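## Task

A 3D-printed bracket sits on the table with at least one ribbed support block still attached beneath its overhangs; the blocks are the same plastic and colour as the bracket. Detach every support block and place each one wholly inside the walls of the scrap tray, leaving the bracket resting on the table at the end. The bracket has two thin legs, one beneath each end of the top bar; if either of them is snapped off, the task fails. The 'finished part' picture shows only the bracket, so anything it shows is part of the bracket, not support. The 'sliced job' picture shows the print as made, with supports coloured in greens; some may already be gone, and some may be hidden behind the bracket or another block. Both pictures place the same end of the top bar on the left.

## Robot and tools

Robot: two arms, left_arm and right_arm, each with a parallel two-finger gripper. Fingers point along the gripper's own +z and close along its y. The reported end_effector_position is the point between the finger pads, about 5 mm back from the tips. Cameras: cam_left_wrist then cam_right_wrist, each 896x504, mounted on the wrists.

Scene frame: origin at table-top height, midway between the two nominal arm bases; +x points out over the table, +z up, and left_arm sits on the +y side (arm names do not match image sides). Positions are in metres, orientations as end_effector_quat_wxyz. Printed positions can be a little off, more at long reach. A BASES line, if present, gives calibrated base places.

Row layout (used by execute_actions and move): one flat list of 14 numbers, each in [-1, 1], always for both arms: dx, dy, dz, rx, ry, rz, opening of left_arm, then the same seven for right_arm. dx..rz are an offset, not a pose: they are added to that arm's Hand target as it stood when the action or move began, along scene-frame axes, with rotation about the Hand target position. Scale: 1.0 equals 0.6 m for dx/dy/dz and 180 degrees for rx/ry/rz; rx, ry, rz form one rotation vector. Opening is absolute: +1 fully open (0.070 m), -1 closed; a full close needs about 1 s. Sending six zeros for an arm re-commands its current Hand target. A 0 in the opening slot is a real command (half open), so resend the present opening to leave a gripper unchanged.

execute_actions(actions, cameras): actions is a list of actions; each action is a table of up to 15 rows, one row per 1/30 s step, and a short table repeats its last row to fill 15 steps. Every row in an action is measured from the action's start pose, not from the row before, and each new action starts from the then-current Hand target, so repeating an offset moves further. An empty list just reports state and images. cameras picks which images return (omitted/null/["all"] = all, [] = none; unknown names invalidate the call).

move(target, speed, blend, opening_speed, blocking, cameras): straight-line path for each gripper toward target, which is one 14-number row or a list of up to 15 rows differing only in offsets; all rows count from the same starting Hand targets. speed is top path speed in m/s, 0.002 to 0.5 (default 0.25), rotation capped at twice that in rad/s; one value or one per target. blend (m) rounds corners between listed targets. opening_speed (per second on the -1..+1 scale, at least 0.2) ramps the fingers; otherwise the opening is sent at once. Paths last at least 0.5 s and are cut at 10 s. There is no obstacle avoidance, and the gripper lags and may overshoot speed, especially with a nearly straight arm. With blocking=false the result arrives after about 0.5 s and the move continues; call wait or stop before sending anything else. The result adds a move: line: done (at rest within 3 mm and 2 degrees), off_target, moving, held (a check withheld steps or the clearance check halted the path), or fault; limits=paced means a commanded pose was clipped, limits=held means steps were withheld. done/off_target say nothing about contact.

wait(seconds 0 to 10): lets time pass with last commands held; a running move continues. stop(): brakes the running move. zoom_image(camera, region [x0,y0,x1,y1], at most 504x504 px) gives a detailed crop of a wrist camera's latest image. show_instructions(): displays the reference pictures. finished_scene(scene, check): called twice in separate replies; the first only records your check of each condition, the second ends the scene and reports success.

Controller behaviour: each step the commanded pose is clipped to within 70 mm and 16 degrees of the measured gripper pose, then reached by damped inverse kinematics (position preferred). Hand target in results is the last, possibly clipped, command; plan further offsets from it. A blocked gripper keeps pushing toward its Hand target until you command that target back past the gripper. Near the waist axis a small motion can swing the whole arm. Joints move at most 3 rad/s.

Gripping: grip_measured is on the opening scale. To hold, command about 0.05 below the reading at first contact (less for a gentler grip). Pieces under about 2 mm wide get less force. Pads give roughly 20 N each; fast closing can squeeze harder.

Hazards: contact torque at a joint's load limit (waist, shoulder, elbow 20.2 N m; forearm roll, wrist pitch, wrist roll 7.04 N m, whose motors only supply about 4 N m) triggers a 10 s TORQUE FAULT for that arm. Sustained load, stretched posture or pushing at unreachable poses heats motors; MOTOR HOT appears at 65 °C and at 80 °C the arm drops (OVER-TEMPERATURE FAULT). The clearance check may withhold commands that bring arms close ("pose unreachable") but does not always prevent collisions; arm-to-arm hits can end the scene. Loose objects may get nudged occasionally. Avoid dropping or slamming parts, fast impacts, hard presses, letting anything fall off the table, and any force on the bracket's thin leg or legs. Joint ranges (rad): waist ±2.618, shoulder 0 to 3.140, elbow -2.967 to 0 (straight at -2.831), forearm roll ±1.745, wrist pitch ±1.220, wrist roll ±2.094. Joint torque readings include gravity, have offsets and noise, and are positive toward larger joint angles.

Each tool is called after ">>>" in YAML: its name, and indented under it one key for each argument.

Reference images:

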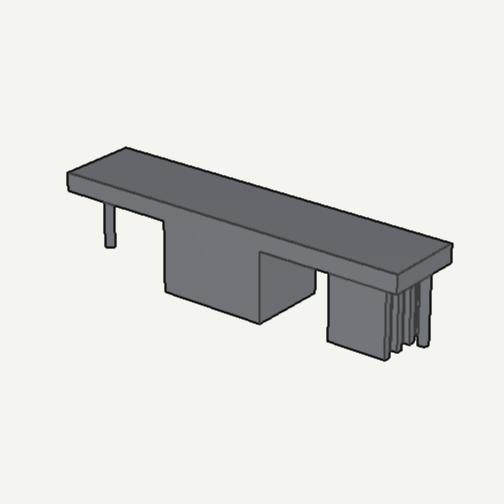

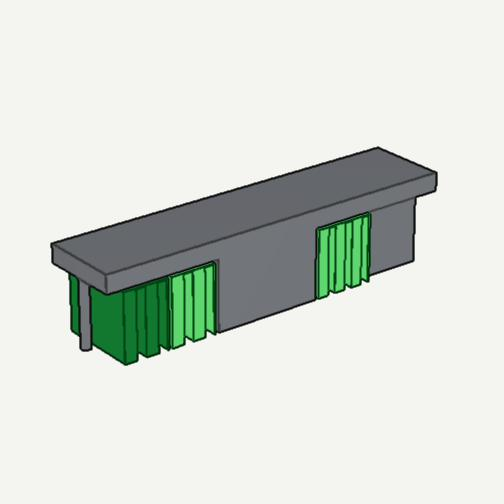

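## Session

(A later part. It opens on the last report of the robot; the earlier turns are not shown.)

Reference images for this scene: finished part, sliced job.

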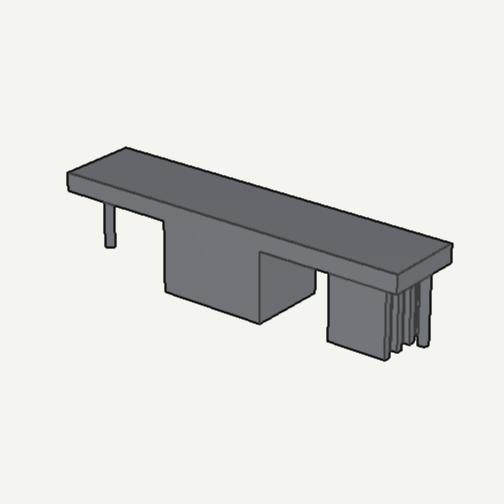

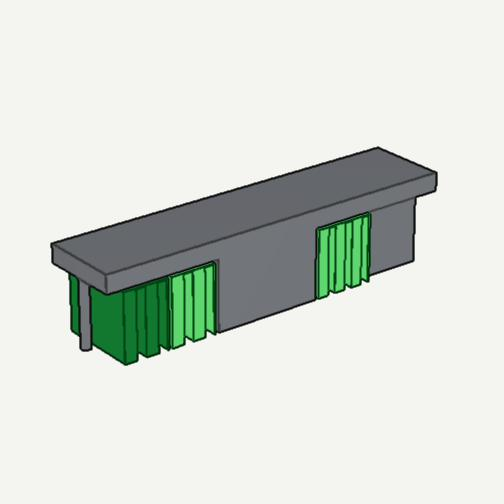

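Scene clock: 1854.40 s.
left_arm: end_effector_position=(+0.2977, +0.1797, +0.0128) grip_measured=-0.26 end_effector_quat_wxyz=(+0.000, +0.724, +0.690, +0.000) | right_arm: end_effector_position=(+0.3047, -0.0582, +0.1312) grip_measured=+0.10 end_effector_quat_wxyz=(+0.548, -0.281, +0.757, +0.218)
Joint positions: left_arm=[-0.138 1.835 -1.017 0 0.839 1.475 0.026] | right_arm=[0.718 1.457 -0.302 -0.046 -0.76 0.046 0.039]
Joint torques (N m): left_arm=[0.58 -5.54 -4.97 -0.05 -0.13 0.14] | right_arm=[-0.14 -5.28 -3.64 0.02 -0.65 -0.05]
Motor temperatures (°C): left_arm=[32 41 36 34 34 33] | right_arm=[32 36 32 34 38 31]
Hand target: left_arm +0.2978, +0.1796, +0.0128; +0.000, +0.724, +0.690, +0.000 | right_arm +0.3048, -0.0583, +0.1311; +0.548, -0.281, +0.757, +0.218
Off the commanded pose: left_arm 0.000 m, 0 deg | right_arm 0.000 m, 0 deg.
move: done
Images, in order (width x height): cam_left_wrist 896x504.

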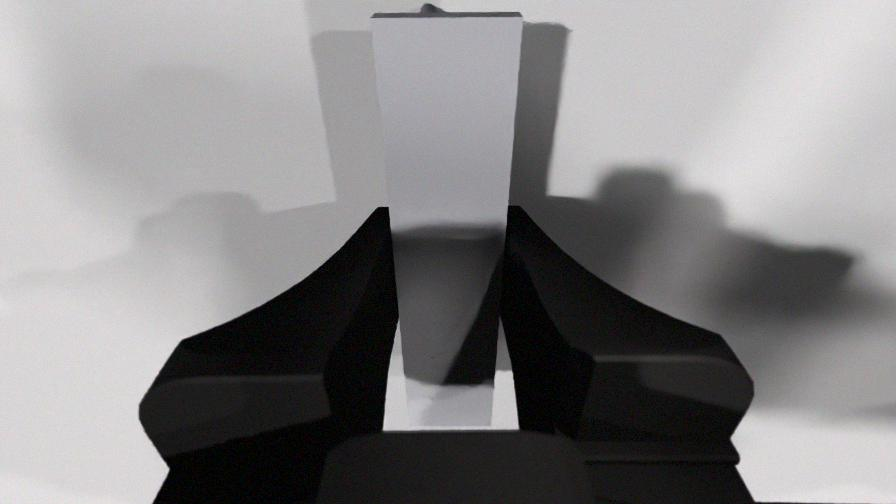

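>>> move:
  target: [0,0,0.0667,0,0,0,-0.35,0,0,0,0,0,0,0.1]
  speed: 0.1
  cameras: ["cam_left_wrist", "cam_right_wrist"]

>>> zoom_image:
  camera: "cam_left_wrist"
  region: [340, 180, 560, 440]

>>> zoom_image:
  camera: "cam_left_wrist"
  region: [340, 0, 560, 220]

Scene clock: 1949.80 s.
left_arm: end_effector_position=(+0.2980, +0.1801, +0.0535) grip_measured=-0.26 end_effector_quat_wxyz=(+0.001, +0.723, +0.690, +0.001) | right_arm: end_effector_position=(+0.3047, -0.0582, +0.1312) grip_measured=+0.10 end_effector_quat_wxyz=(+0.548, -0.281, +0.757, +0.218)
Joint positions: left_arm=[-0.137 1.756 -1.092 0.001 0.992 1.473 0.026] | right_arm=[0.718 1.457 -0.302 -0.046 -0.76 0.046 0.038]
Joint torques (N m): left_arm=[1.12 -5.65 -4.42 -0.05 -0.25 0.03] | right_arm=[-0.09 -5.28 -3.62 0.01 -0.65 -0.05]
Motor temperatures (°C): left_arm=[32 40 35 33 34 33] | right_arm=[32 36 32 34 38 31]
Hand target: left_arm +0.2975, +0.1803, +0.0528; +0.000, +0.724, +0.690, +0.001 | right_arm +0.3048, -0.0583, +0.1311; +0.548, -0.281, +0.757, +0.218
Off the commanded pose: left_arm 0.001 m, 0 deg | right_arm 0.000 m, 0 deg.
move: done

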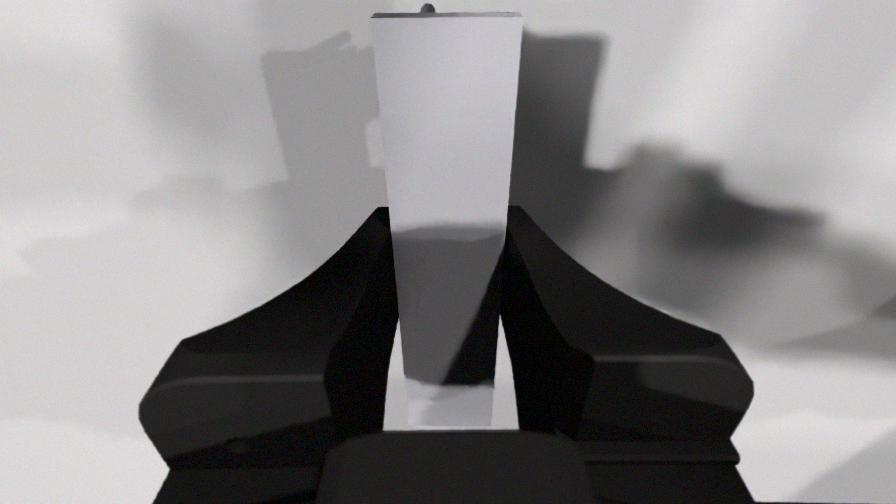

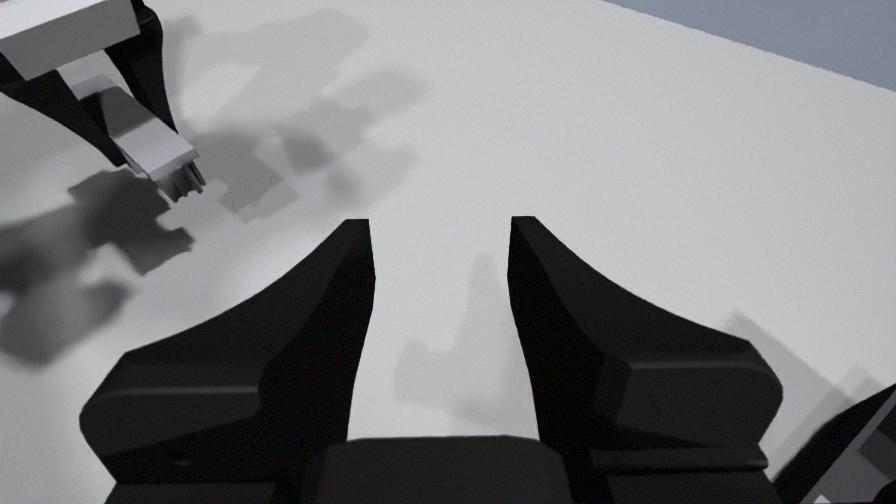

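Scaled by 1.938 from the camera's 896x504 image, which has a finer 1280x720 frame.

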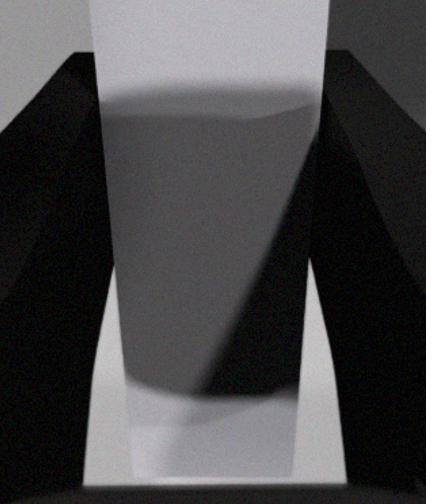

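Scaled by 2.291 from the camera's 896x504 image, which has a finer 1280x720 frame.

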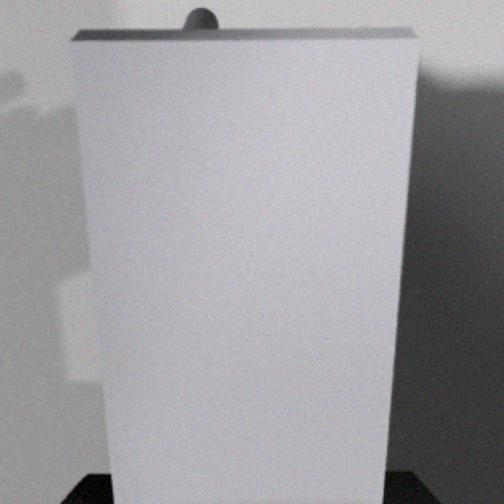

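>>> move:
  target:
    - [-0.0033,0,0.0167,0,0,0.4278,-0.35,0,0,0,0,0,0,0.1]
    - [-0.006,-0.0007,0.0245,0.0184,0.0977,0.8509,-0.35,0,0,0,0,0,0,0.1]
  speed: 0.3
  blend: 0.01

Scene clock: 1959.87 s.
left_arm: end_effector_position=(+0.2930, +0.1793, +0.0671) grip_measured=-0.26 end_effector_quat_wxyz=(-0.094, -0.506, +0.855, -0.068) | right_arm: end_effector_position=(+0.3047, -0.0582, +0.1312) grip_measured=+0.10 end_effector_quat_wxyz=(+0.548, -0.281, +0.757, +0.218)
Joint positions: left_arm=[0.011 1.784 -1.166 -0.233 1.145 -0.958 0.026] | right_arm=[0.718 1.457 -0.302 -0.046 -0.76 0.046 0.038]
Joint torques (N m): left_arm=[0.58 -7.91 -4.51 -0.26 -0.16 0.17] | right_arm=[0.05 -5.28 -3.59 -0.02 -0.66 -0.04]
Motor temperatures (°C): left_arm=[32 40 35 33 34 33] | right_arm=[32 36 32 34 38 31]
Hand target: left_arm +0.2931, +0.1795, +0.0672; -0.093, -0.506, +0.855, -0.068 | right_arm +0.3048, -0.0583, +0.1311; +0.548, -0.281, +0.757, +0.218
Off the commanded pose: left_arm 0.001 m, 0 deg | right_arm 0.000 m, 0 deg.
move: done

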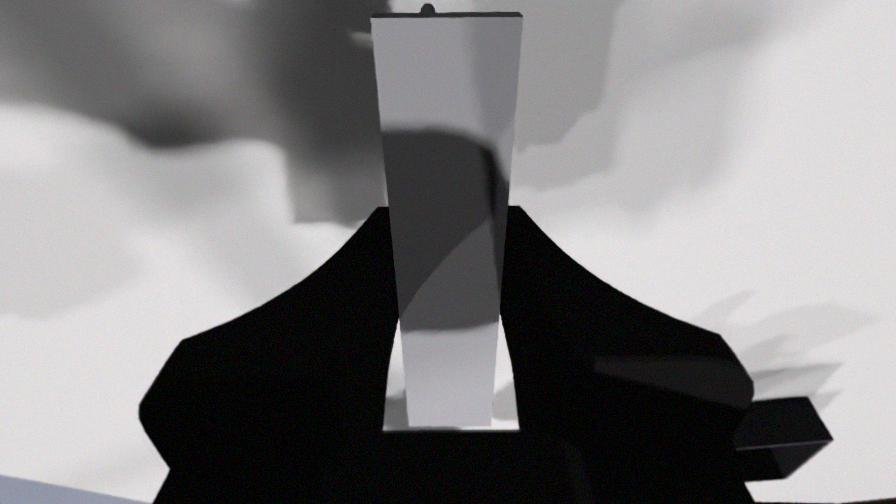

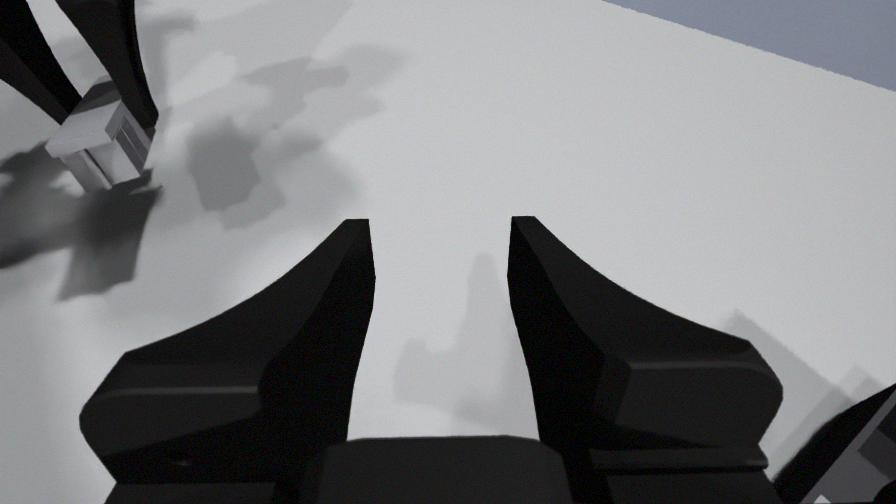

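>>> move:
  target:
    - [0,0,0,0,0,0,-0.35,-0.108,0.2355,-0.0568,-0.0029,-0.0023,0.1079,0.1]
    - [0,0,0,0,0,0,-0.35,-0.0965,0.2463,-0.0753,0.0313,-0.0327,0.1213,0.1]
  speed: 0.2
  blend: 0.005
  cameras: ["cam_right_wrist"]

>>> zoom_image:
  camera: "cam_right_wrist"
  region: [370, 0, 530, 140]

Scene clock: 1979.83 s.
left_arm: end_effector_position=(+0.2930, +0.1793, +0.0671) grip_measured=-0.26 end_effector_quat_wxyz=(-0.094, -0.506, +0.855, -0.068) | right_arm: end_effector_position=(+0.2457, +0.0896, +0.0830) grip_measured=+0.10 end_effector_quat_wxyz=(+0.545, -0.403, +0.651, +0.342)
Joint positions: left_arm=[0.011 1.784 -1.166 -0.233 1.145 -0.958 0.026] | right_arm=[1.045 1.998 -0.522 -0.09 -1.216 0.023 0.039]
Joint torques (N m): left_arm=[-0.61 -7.91 -5.39 -0.16 -0.16 0.03] | right_arm=[-0.52 -8.05 -2.51 -0.01 -0.66 -0.06]
Motor temperatures (°C): left_arm=[32 41 35 33 34 33] | right_arm=[32 36 32 34 39 31]
Hand target: left_arm +0.2931, +0.1795, +0.0672; -0.093, -0.506, +0.855, -0.068 | right_arm +0.2460, +0.0899, +0.0838; +0.546, -0.402, +0.651, +0.342
Off the commanded pose: left_arm 0.000 m, 0 deg | right_arm 0.003 m, 0 deg.
move: done
Images, in order (width x height): cam_right_wrist 896x504.

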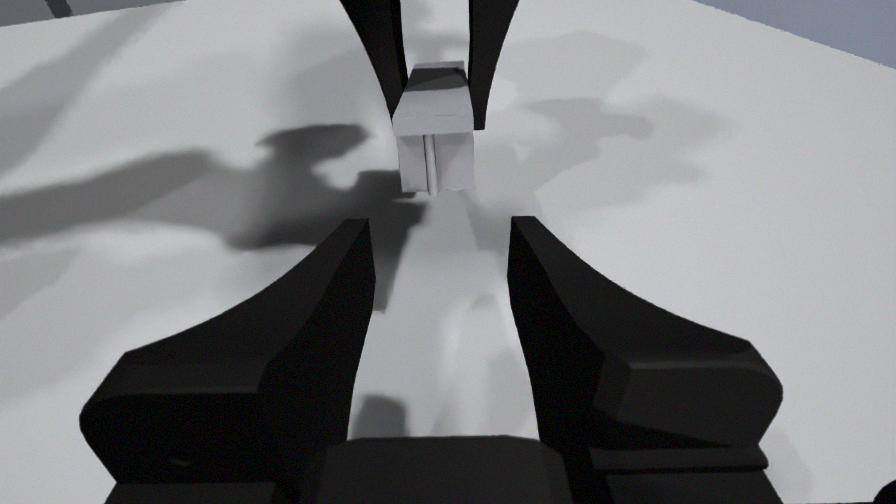

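Scaled by 3.150 from the camera's 896x504 image, which has a finer 1280x720 frame.

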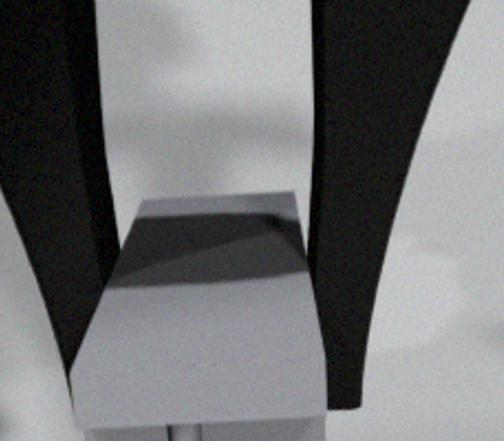

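>>> move:
  target: [0,0,0,0,0,0,-0.35,0.02,0.0517,0.0027,-0.01739,-0.01768,0.00413,0.1]
  speed: 0.08
  cameras: ["cam_right_wrist"]

>>> zoom_image:
  camera: "cam_right_wrist"
  region: [350, 60, 530, 260]

Scene clock: 2049.33 s.
left_arm: end_effector_position=(+0.2930, +0.1793, +0.0671) grip_measured=-0.26 end_effector_quat_wxyz=(-0.094, -0.506, +0.855, -0.068) | right_arm: end_effector_position=(+0.2584, +0.1214, +0.0862) grip_measured=+0.10 end_effector_quat_wxyz=(+0.551, -0.431, +0.641, +0.316)
Joint positions: left_arm=[0.011 1.784 -1.166 -0.233 1.145 -0.958 0.026] | right_arm=[1.068 2.016 -0.668 -0.069 -1.067 -0.051 0.038]
Joint torques (N m): left_arm=[-0.61 -7.91 -5.64 -0.17 -0.15 0.04] | right_arm=[0.37 -6.91 -1.7 0.11 -0.8 0.16]
Motor temperatures (°C): left_arm=[32 42 36 33 34 33] | right_arm=[32 39 32 34 38 31]
Hand target: left_arm +0.2931, +0.1795, +0.0672; -0.093, -0.506, +0.855, -0.068 | right_arm +0.2583, +0.1208, +0.0855; +0.551, -0.431, +0.642, +0.315
Off the commanded pose: left_arm 0.000 m, 0 deg | right_arm 0.001 m, 0 deg.
move: done
Images, in order (width x height): cam_right_wrist 896x504.

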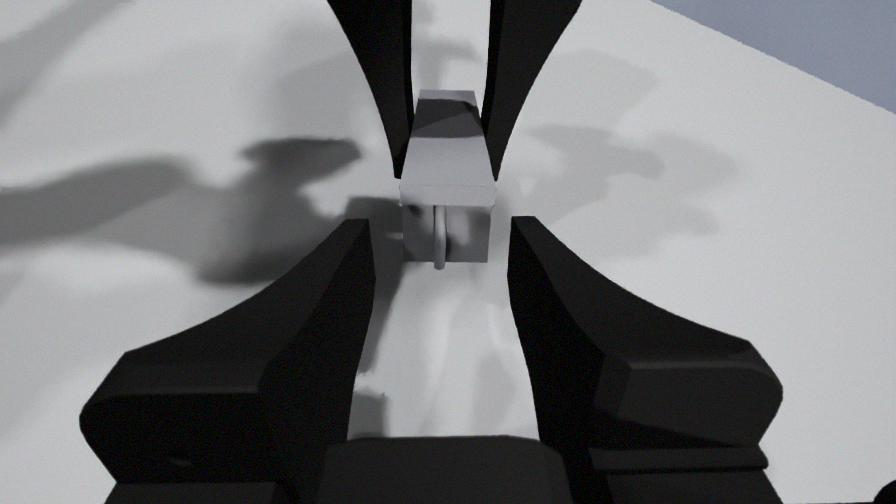

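Scaled by 2.520 from the camera's 896x504 image, which has a finer 1280x720 frame.

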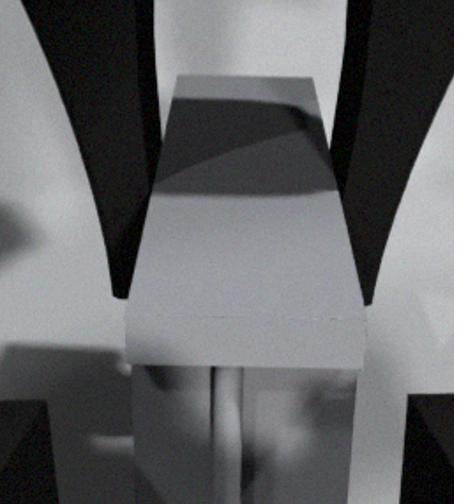

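>>> move:
  target:
    - [0,0,0,0,0,0,-0.35,0.0030,-0.0016,-0.0043,0.0031,0.0064,-0.0014,0.1]
    - [0,0,0,0,0,0,-0.35,0.0219,0.0365,-0.0128,0.0031,0.0064,-0.0014,0.1]
  speed: 0.05
  cameras: ["cam_right_wrist"]

>>> zoom_image:
  camera: "cam_right_wrist"
  region: [330, 90, 550, 310]

Scene clock: 2084.40 s.
left_arm: end_effector_position=(+0.2930, +0.1793, +0.0671) grip_measured=-0.26 end_effector_quat_wxyz=(-0.094, -0.506, +0.855, -0.068) | right_arm: end_effector_position=(+0.2722, +0.1425, +0.0777) grip_measured=+0.10 end_effector_quat_wxyz=(+0.547, -0.424, +0.646, +0.321)
Joint positions: left_arm=[0.011 1.784 -1.166 -0.233 1.145 -0.958 0.026] | right_arm=[1.064 2.088 -0.777 -0.073 -1.029 -0.024 0.038]
Joint torques (N m): left_arm=[-0.61 -7.9 -5.63 -0.17 -0.15 0.04] | right_arm=[0.29 -8.45 -1.82 0.17 -0.79 0.15]
Motor temperatures (°C): left_arm=[32 42 36 33 34 33] | right_arm=[32 38 31 34 40 31]
Hand target: left_arm +0.2931, +0.1795, +0.0672; -0.093, -0.506, +0.855, -0.068 | right_arm +0.2716, +0.1424, +0.0777; +0.547, -0.424, +0.647, +0.321
Off the commanded pose: left_arm 0.000 m, 0 deg | right_arm 0.001 m, 0 deg.
move: done
Images, in order (width x height): cam_right_wrist 896x504.

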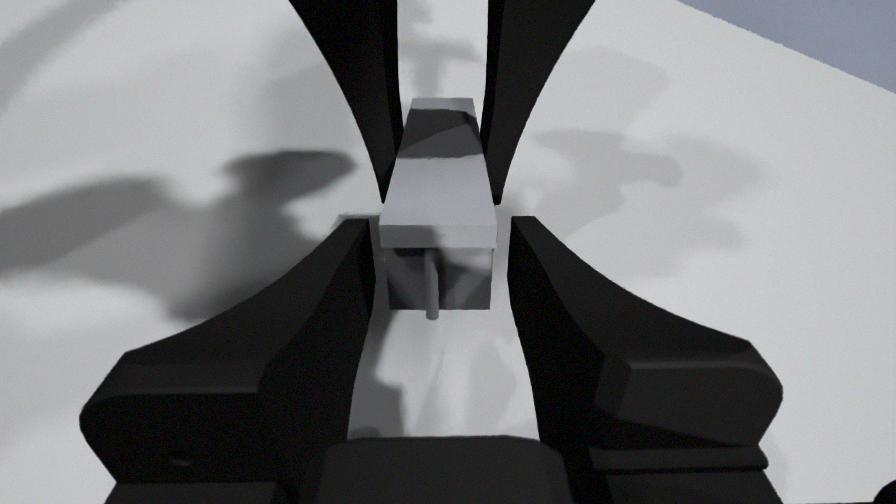

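Scaled by 2.291 from the camera's 896x504 image, which has a finer 1280x720 frame.

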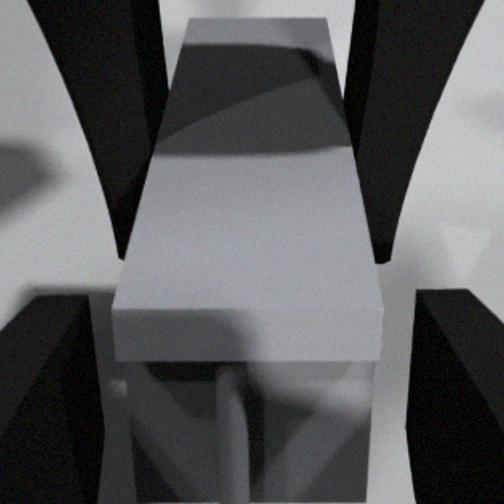

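>>> wait:
  seconds: 0

>>> zoom_image:
  camera: "cam_right_wrist"
  region: [300, 60, 600, 300]

Scene clock: 2121.67 s.
left_arm: end_effector_position=(+0.2930, +0.1793, +0.0671) grip_measured=-0.26 end_effector_quat_wxyz=(-0.094, -0.506, +0.855, -0.068) | right_arm: end_effector_position=(+0.2717, +0.1425, +0.0774) grip_measured=+0.10 end_effector_quat_wxyz=(+0.547, -0.424, +0.647, +0.321)
Joint positions: left_arm=[0.011 1.784 -1.166 -0.233 1.145 -0.958 0.026] | right_arm=[1.065 2.088 -0.776 -0.073 -1.029 -0.024 0.038]
Joint torques (N m): left_arm=[-0.6 -7.9 -5.62 -0.17 -0.14 0.04] | right_arm=[0.67 -9.59 -1.64 0.14 -0.88 0.13]
Motor temperatures (°C): left_arm=[32 42 36 33 34 33] | right_arm=[32 40 31 34 41 31]
Hand target: left_arm +0.2931, +0.1795, +0.0672; -0.093, -0.506, +0.855, -0.068 | right_arm +0.2716, +0.1424, +0.0777; +0.547, -0.424, +0.647, +0.321
Tool commands: left_gripper/opening=-0.35 right_gripper/opening=+0.1
Off the commanded pose: left_arm 0.000 m, 0 deg | right_arm 0.001 m, 0 deg.

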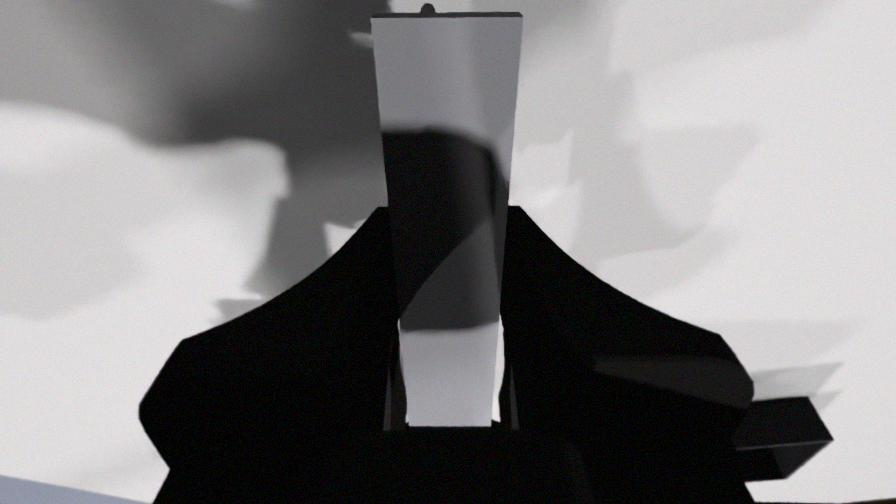

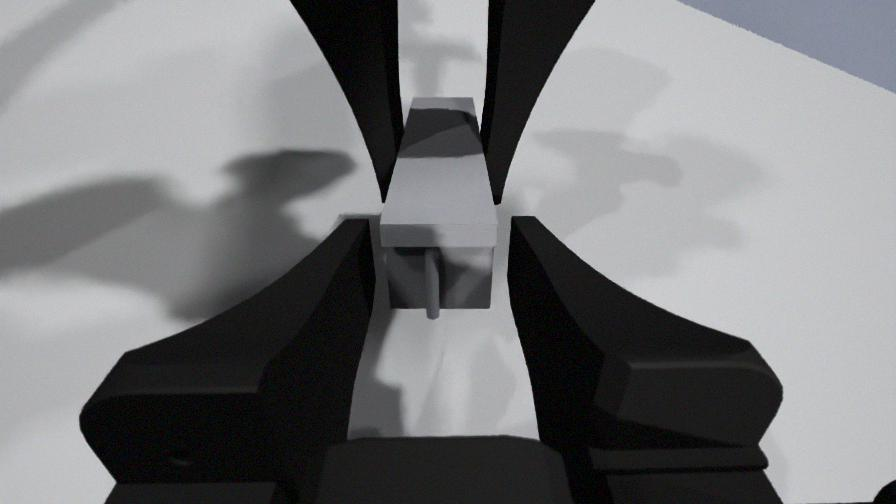

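Scaled by 1.680 from the camera's 896x504 image, which has a finer 1280x720 frame.

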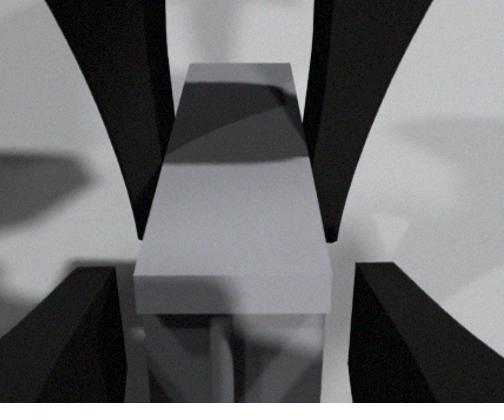

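>>> move:
  target: [0,0,0,0,0,0,-0.35,-0.0001,-0.0006,-0.0033,0,0,0,0.1]
  speed: 0.03

>>> zoom_image:
  camera: "cam_right_wrist"
  region: [300, 60, 600, 300]

Scene clock: 2145.73 s.
left_arm: end_effector_position=(+0.2930, +0.1793, +0.0671) grip_measured=-0.26 end_effector_quat_wxyz=(-0.094, -0.506, +0.855, -0.068) | right_arm: end_effector_position=(+0.2714, +0.1423, +0.0761) grip_measured=+0.10 end_effector_quat_wxyz=(+0.547, -0.424, +0.646, +0.322)
Joint positions: left_arm=[0.011 1.784 -1.166 -0.233 1.145 -0.958 0.026] | right_arm=[1.065 2.094 -0.775 -0.073 -1.037 -0.024 0.038]
Joint torques (N m): left_arm=[-0.59 -7.89 -5.6 -0.18 -0.14 0.04] | right_arm=[-0.07 -7.65 -1.7 -0.12 -0.87 -0.02]
Motor temperatures (°C): left_arm=[32 42 36 33 34 33] | right_arm=[32 41 31 34 41 31]
Hand target: left_arm +0.2931, +0.1795, +0.0672; -0.093, -0.506, +0.855, -0.068 | right_arm +0.2716, +0.1421, +0.0757; +0.547, -0.424, +0.647, +0.322
Off the commanded pose: left_arm 0.000 m, 0 deg | right_arm 0.000 m, 0 deg.
move: done

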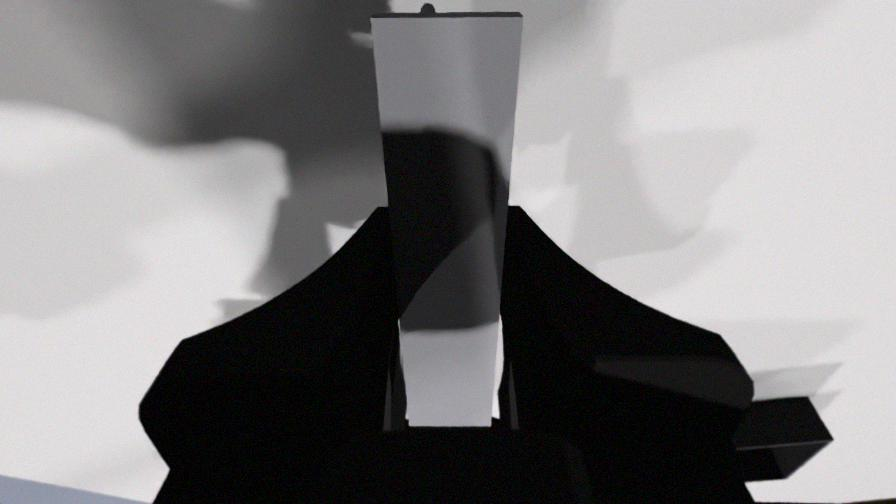

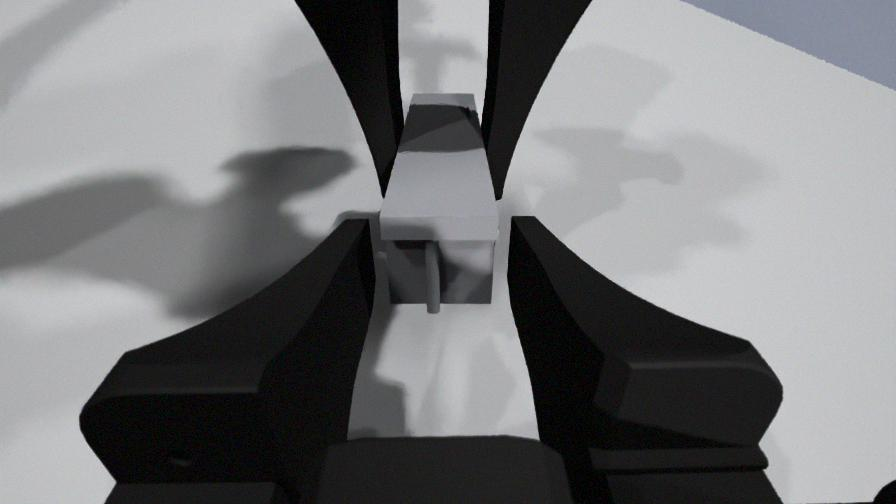

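Scaled by 1.680 from the camera's 896x504 image, which has a finer 1280x720 frame.

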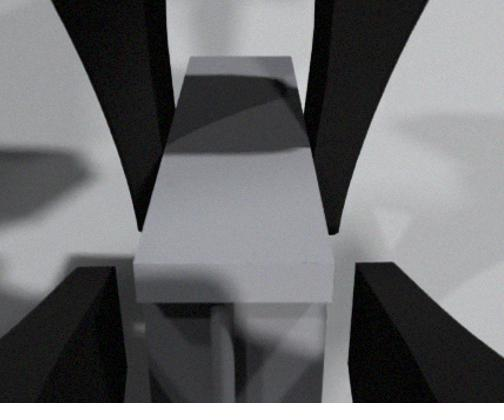

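>>> move:
  target: [0,0,0,0,0,0,-0.35,0,0,0,0,0,0,-0.35]
  opening_speed: 0.25

>>> zoom_image:
  camera: "cam_right_wrist"
  region: [300, 60, 600, 300]

Scene clock: 2152.63 s.
left_arm: end_effector_position=(+0.2930, +0.1793, +0.0671) grip_measured=-0.26 end_effector_quat_wxyz=(-0.094, -0.506, +0.855, -0.068) | right_arm: end_effector_position=(+0.2714, +0.1423, +0.0761) grip_measured=-0.24 end_effector_quat_wxyz=(+0.547, -0.424, +0.646, +0.322)
Joint positions: left_arm=[0.011 1.784 -1.166 -0.233 1.145 -0.958 0.026] | right_arm=[1.065 2.094 -0.775 -0.073 -1.037 -0.024 0.027]
Joint torques (N m): left_arm=[-0.5 -7.84 -5.37 -0.19 0.01 0.1] | right_arm=[-0.79 -7.59 -3.03 0.14 -0.61 -0.07]
Motor temperatures (°C): left_arm=[32 42 36 33 34 33] | right_arm=[32 40 31 34 41 31]
Hand target: left_arm +0.2931, +0.1795, +0.0672; -0.093, -0.506, +0.855, -0.068 | right_arm +0.2716, +0.1421, +0.0757; +0.547, -0.424, +0.647, +0.322
Off the commanded pose: left_arm 0.000 m, 0 deg | right_arm 0.000 m, 0 deg.
move: done

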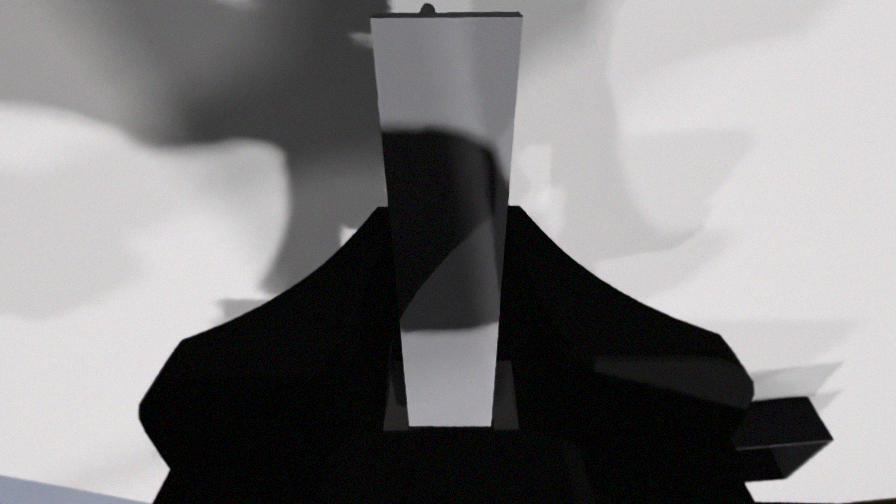

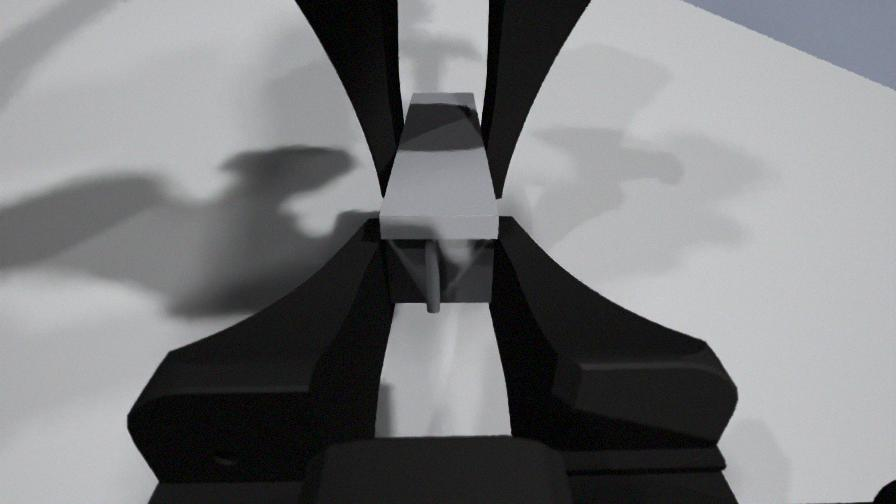

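Scaled by 1.680 from the camera's 896x504 image, which has a finer 1280x720 frame.

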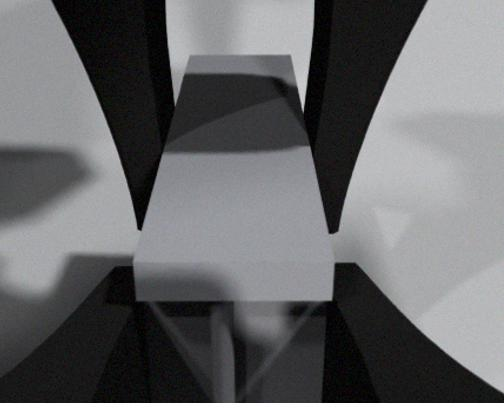

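>>> move:
  target: [0,0,0,0,0,0,-0.35,-0.0030,0.00144,-0.00016,0,0,0,-0.35]
  speed: 0.03

>>> zoom_image:
  camera: "cam_right_wrist"
  region: [300, 60, 600, 300]

Scene clock: 2167.30 s.
left_arm: end_effector_position=(+0.2929, +0.1795, +0.0671) grip_measured=-0.26 end_effector_quat_wxyz=(-0.093, -0.506, +0.855, -0.067) | right_arm: end_effector_position=(+0.2708, +0.1427, +0.0761) grip_measured=-0.24 end_effector_quat_wxyz=(+0.548, -0.422, +0.647, +0.321)
Joint positions: left_arm=[0.011 1.784 -1.166 -0.232 1.145 -0.958 0.026] | right_arm=[1.07 2.094 -0.775 -0.064 -1.037 -0.026 0.027]
Joint torques (N m): left_arm=[0.08 -7.56 -4.83 -0.86 -0.31 0.1] | right_arm=[1.72 -7.83 -2.5 -0.73 -0.87 -0.11]
Motor temperatures (°C): left_arm=[32 42 36 33 34 33] | right_arm=[32 40 32 34 40 31]
Hand target: left_arm +0.2931, +0.1795, +0.0672; -0.093, -0.506, +0.855, -0.068 | right_arm +0.2698, +0.1429, +0.0756; +0.547, -0.424, +0.647, +0.322
Off the commanded pose: left_arm 0.000 m, 0 deg | right_arm 0.001 m, 0 deg.
move: done

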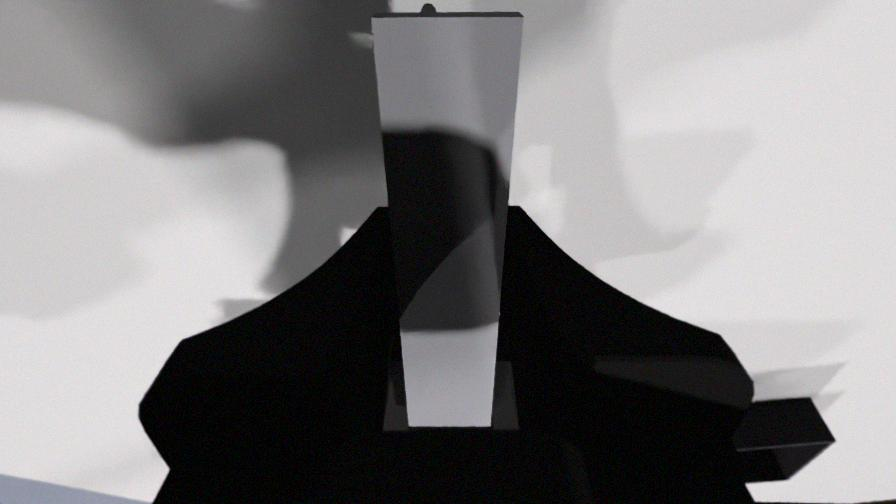

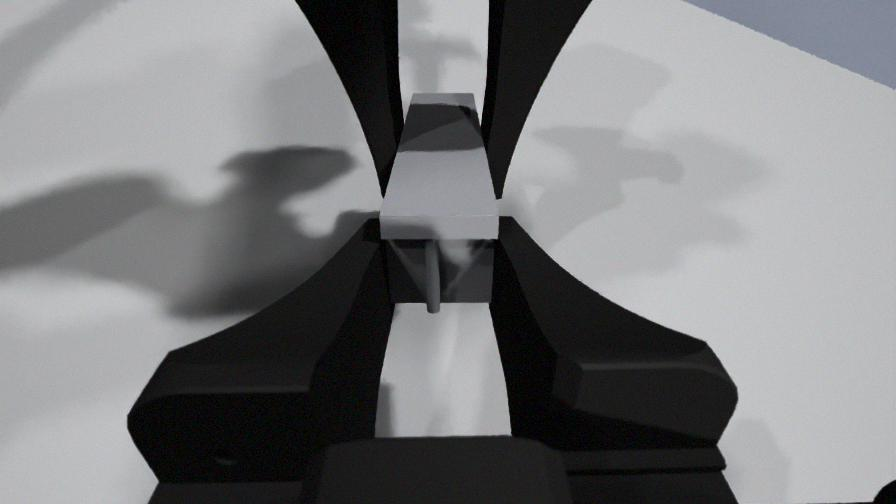

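Scaled by 1.680 from the camera's 896x504 image, which has a finer 1280x720 frame.

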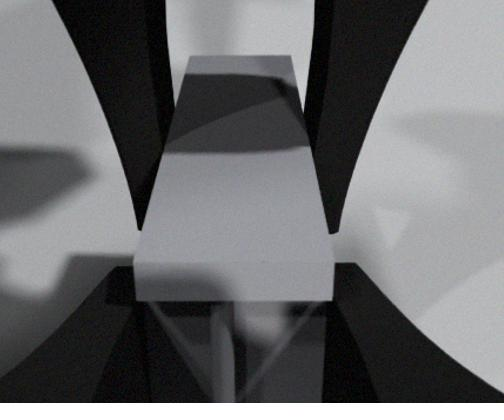

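>>> move:
  target: [0,0,0,0,0,0,-0.35,-0.0030,0.00144,-0.00016,0.00966,0.01956,-0.00437,-0.35]
  speed: 0.03

>>> zoom_image:
  camera: "cam_right_wrist"
  region: [300, 60, 600, 300]

Scene clock: 2171.97 s.
left_arm: end_effector_position=(+0.2935, +0.1792, +0.0673) grip_measured=-0.26 end_effector_quat_wxyz=(-0.093, -0.506, +0.855, -0.068) | right_arm: end_effector_position=(+0.2672, +0.1445, +0.0763) grip_measured=-0.24 end_effector_quat_wxyz=(+0.536, -0.401, +0.660, +0.342)
Joint positions: left_arm=[0.011 1.784 -1.167 -0.233 1.144 -0.958 0.026] | right_arm=[1.081 2.094 -0.774 -0.057 -1.039 0.041 0.027]
Joint torques (N m): left_arm=[0.13 -7.3 -4.38 -0.15 -0.01 0.18] | right_arm=[-1.13 -8.56 -1.89 0.17 -0.56 -0.06]
Motor temperatures (°C): left_arm=[32 42 36 34 34 33] | right_arm=[32 40 32 35 40 31]
Hand target: left_arm +0.2931, +0.1795, +0.0672; -0.093, -0.506, +0.855, -0.068 | right_arm +0.2680, +0.1438, +0.0755; +0.535, -0.401, +0.661, +0.340
Off the commanded pose: left_arm 0.000 m, 0 deg | right_arm 0.001 m, 0 deg.
move: done

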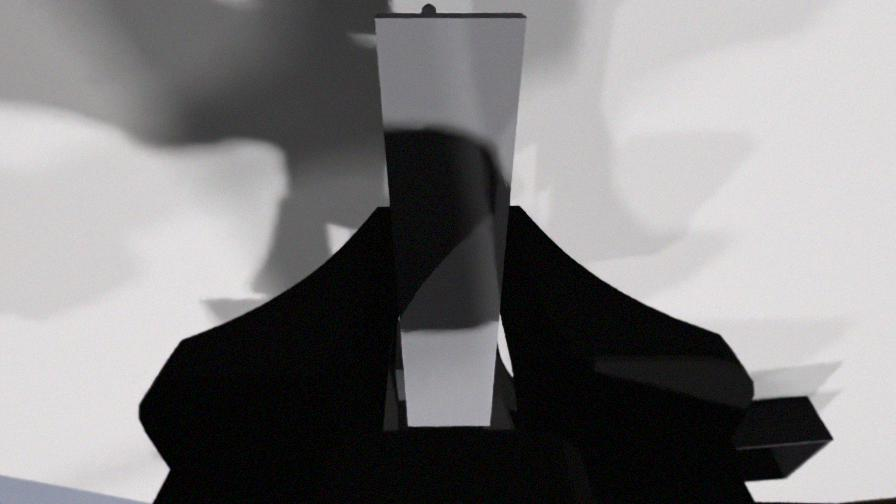

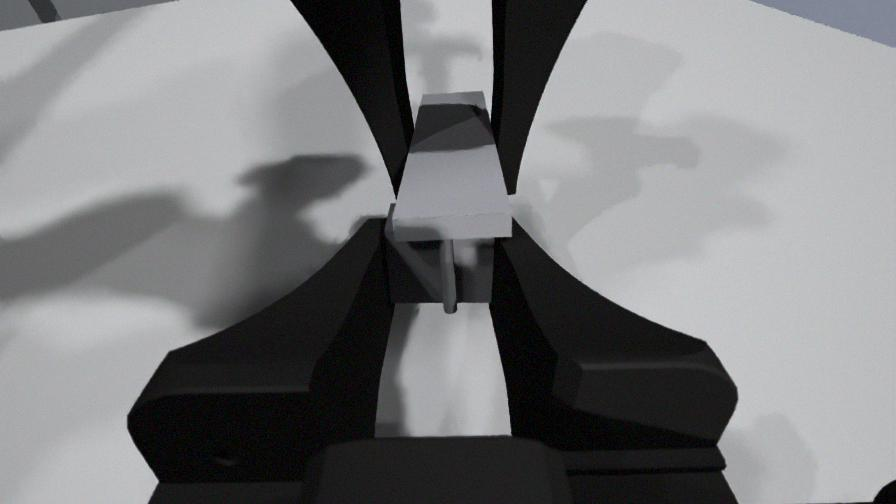

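Scaled by 1.680 from the camera's 896x504 image, which has a finer 1280x720 frame.

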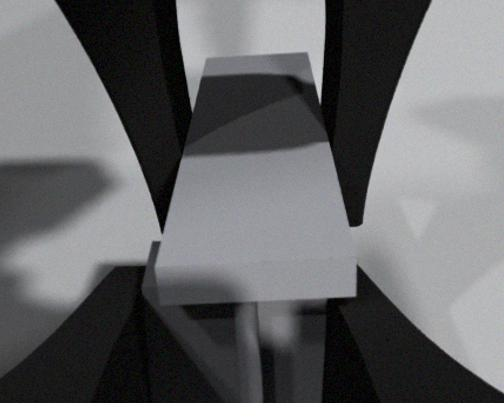

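>>> move:
  target: [0,0,0,0,0,0,-0.35,0.0060,-0.0028,0.0003,-0.00966,-0.01956,0.00437,-0.35]
  speed: 0.03

>>> zoom_image:
  camera: "cam_right_wrist"
  region: [300, 60, 600, 300]

Scene clock: 2237.53 s.
left_arm: end_effector_position=(+0.2932, +0.1792, +0.0671) grip_measured=-0.26 end_effector_quat_wxyz=(-0.093, -0.506, +0.855, -0.068) | right_arm: end_effector_position=(+0.2716, +0.1419, +0.0758) grip_measured=-0.24 end_effector_quat_wxyz=(+0.547, -0.423, +0.647, +0.321)
Joint positions: left_arm=[0.011 1.784 -1.166 -0.233 1.144 -0.958 0.026] | right_arm=[1.065 2.094 -0.774 -0.072 -1.037 -0.024 0.027]
Joint torques (N m): left_arm=[1.16 -6.94 -4.35 -0.16 -0.01 0.18] | right_arm=[-0.68 -8.66 -3.15 -0.12 -0.64 0.02]
Motor temperatures (°C): left_arm=[32 41 35 33 34 33] | right_arm=[32 40 31 34 39 31]
Hand target: left_arm +0.2931, +0.1795, +0.0672; -0.093, -0.506, +0.855, -0.068 | right_arm +0.2716, +0.1421, +0.0757; +0.547, -0.424, +0.647, +0.322
Off the commanded pose: left_arm 0.000 m, 0 deg | right_arm 0.000 m, 0 deg.
move: done

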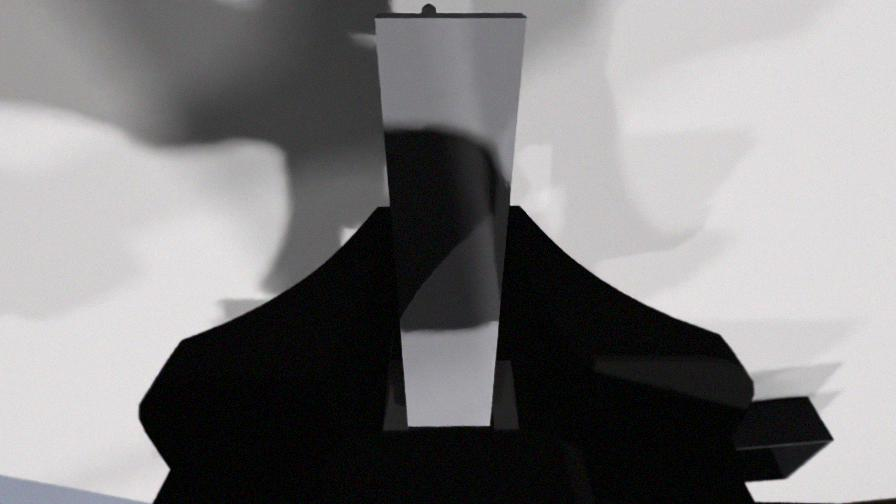

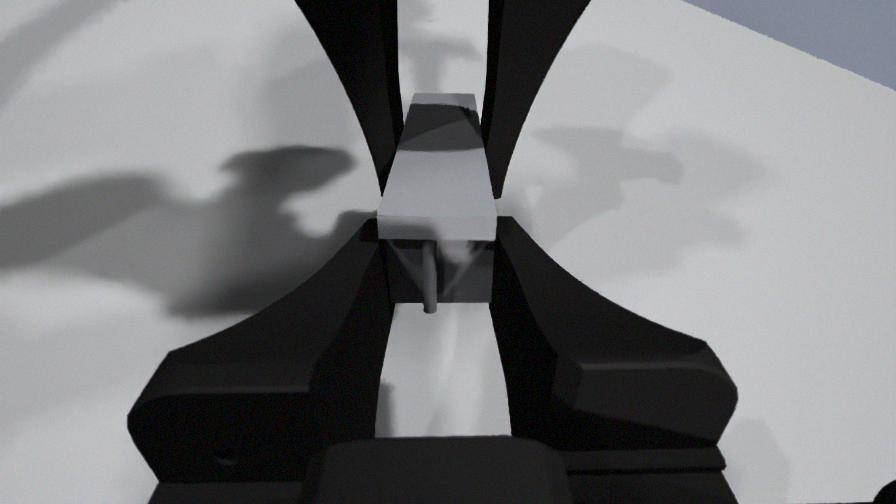

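Scaled by 1.680 from the camera's 896x504 image, which has a finer 1280x720 frame.

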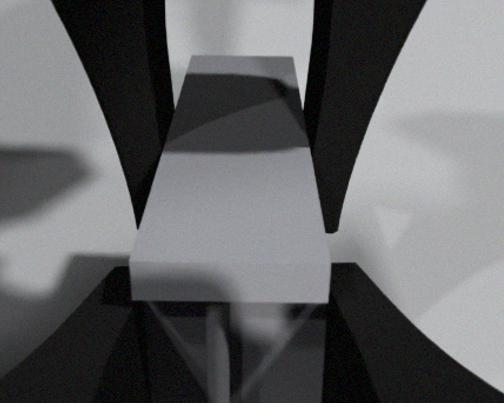

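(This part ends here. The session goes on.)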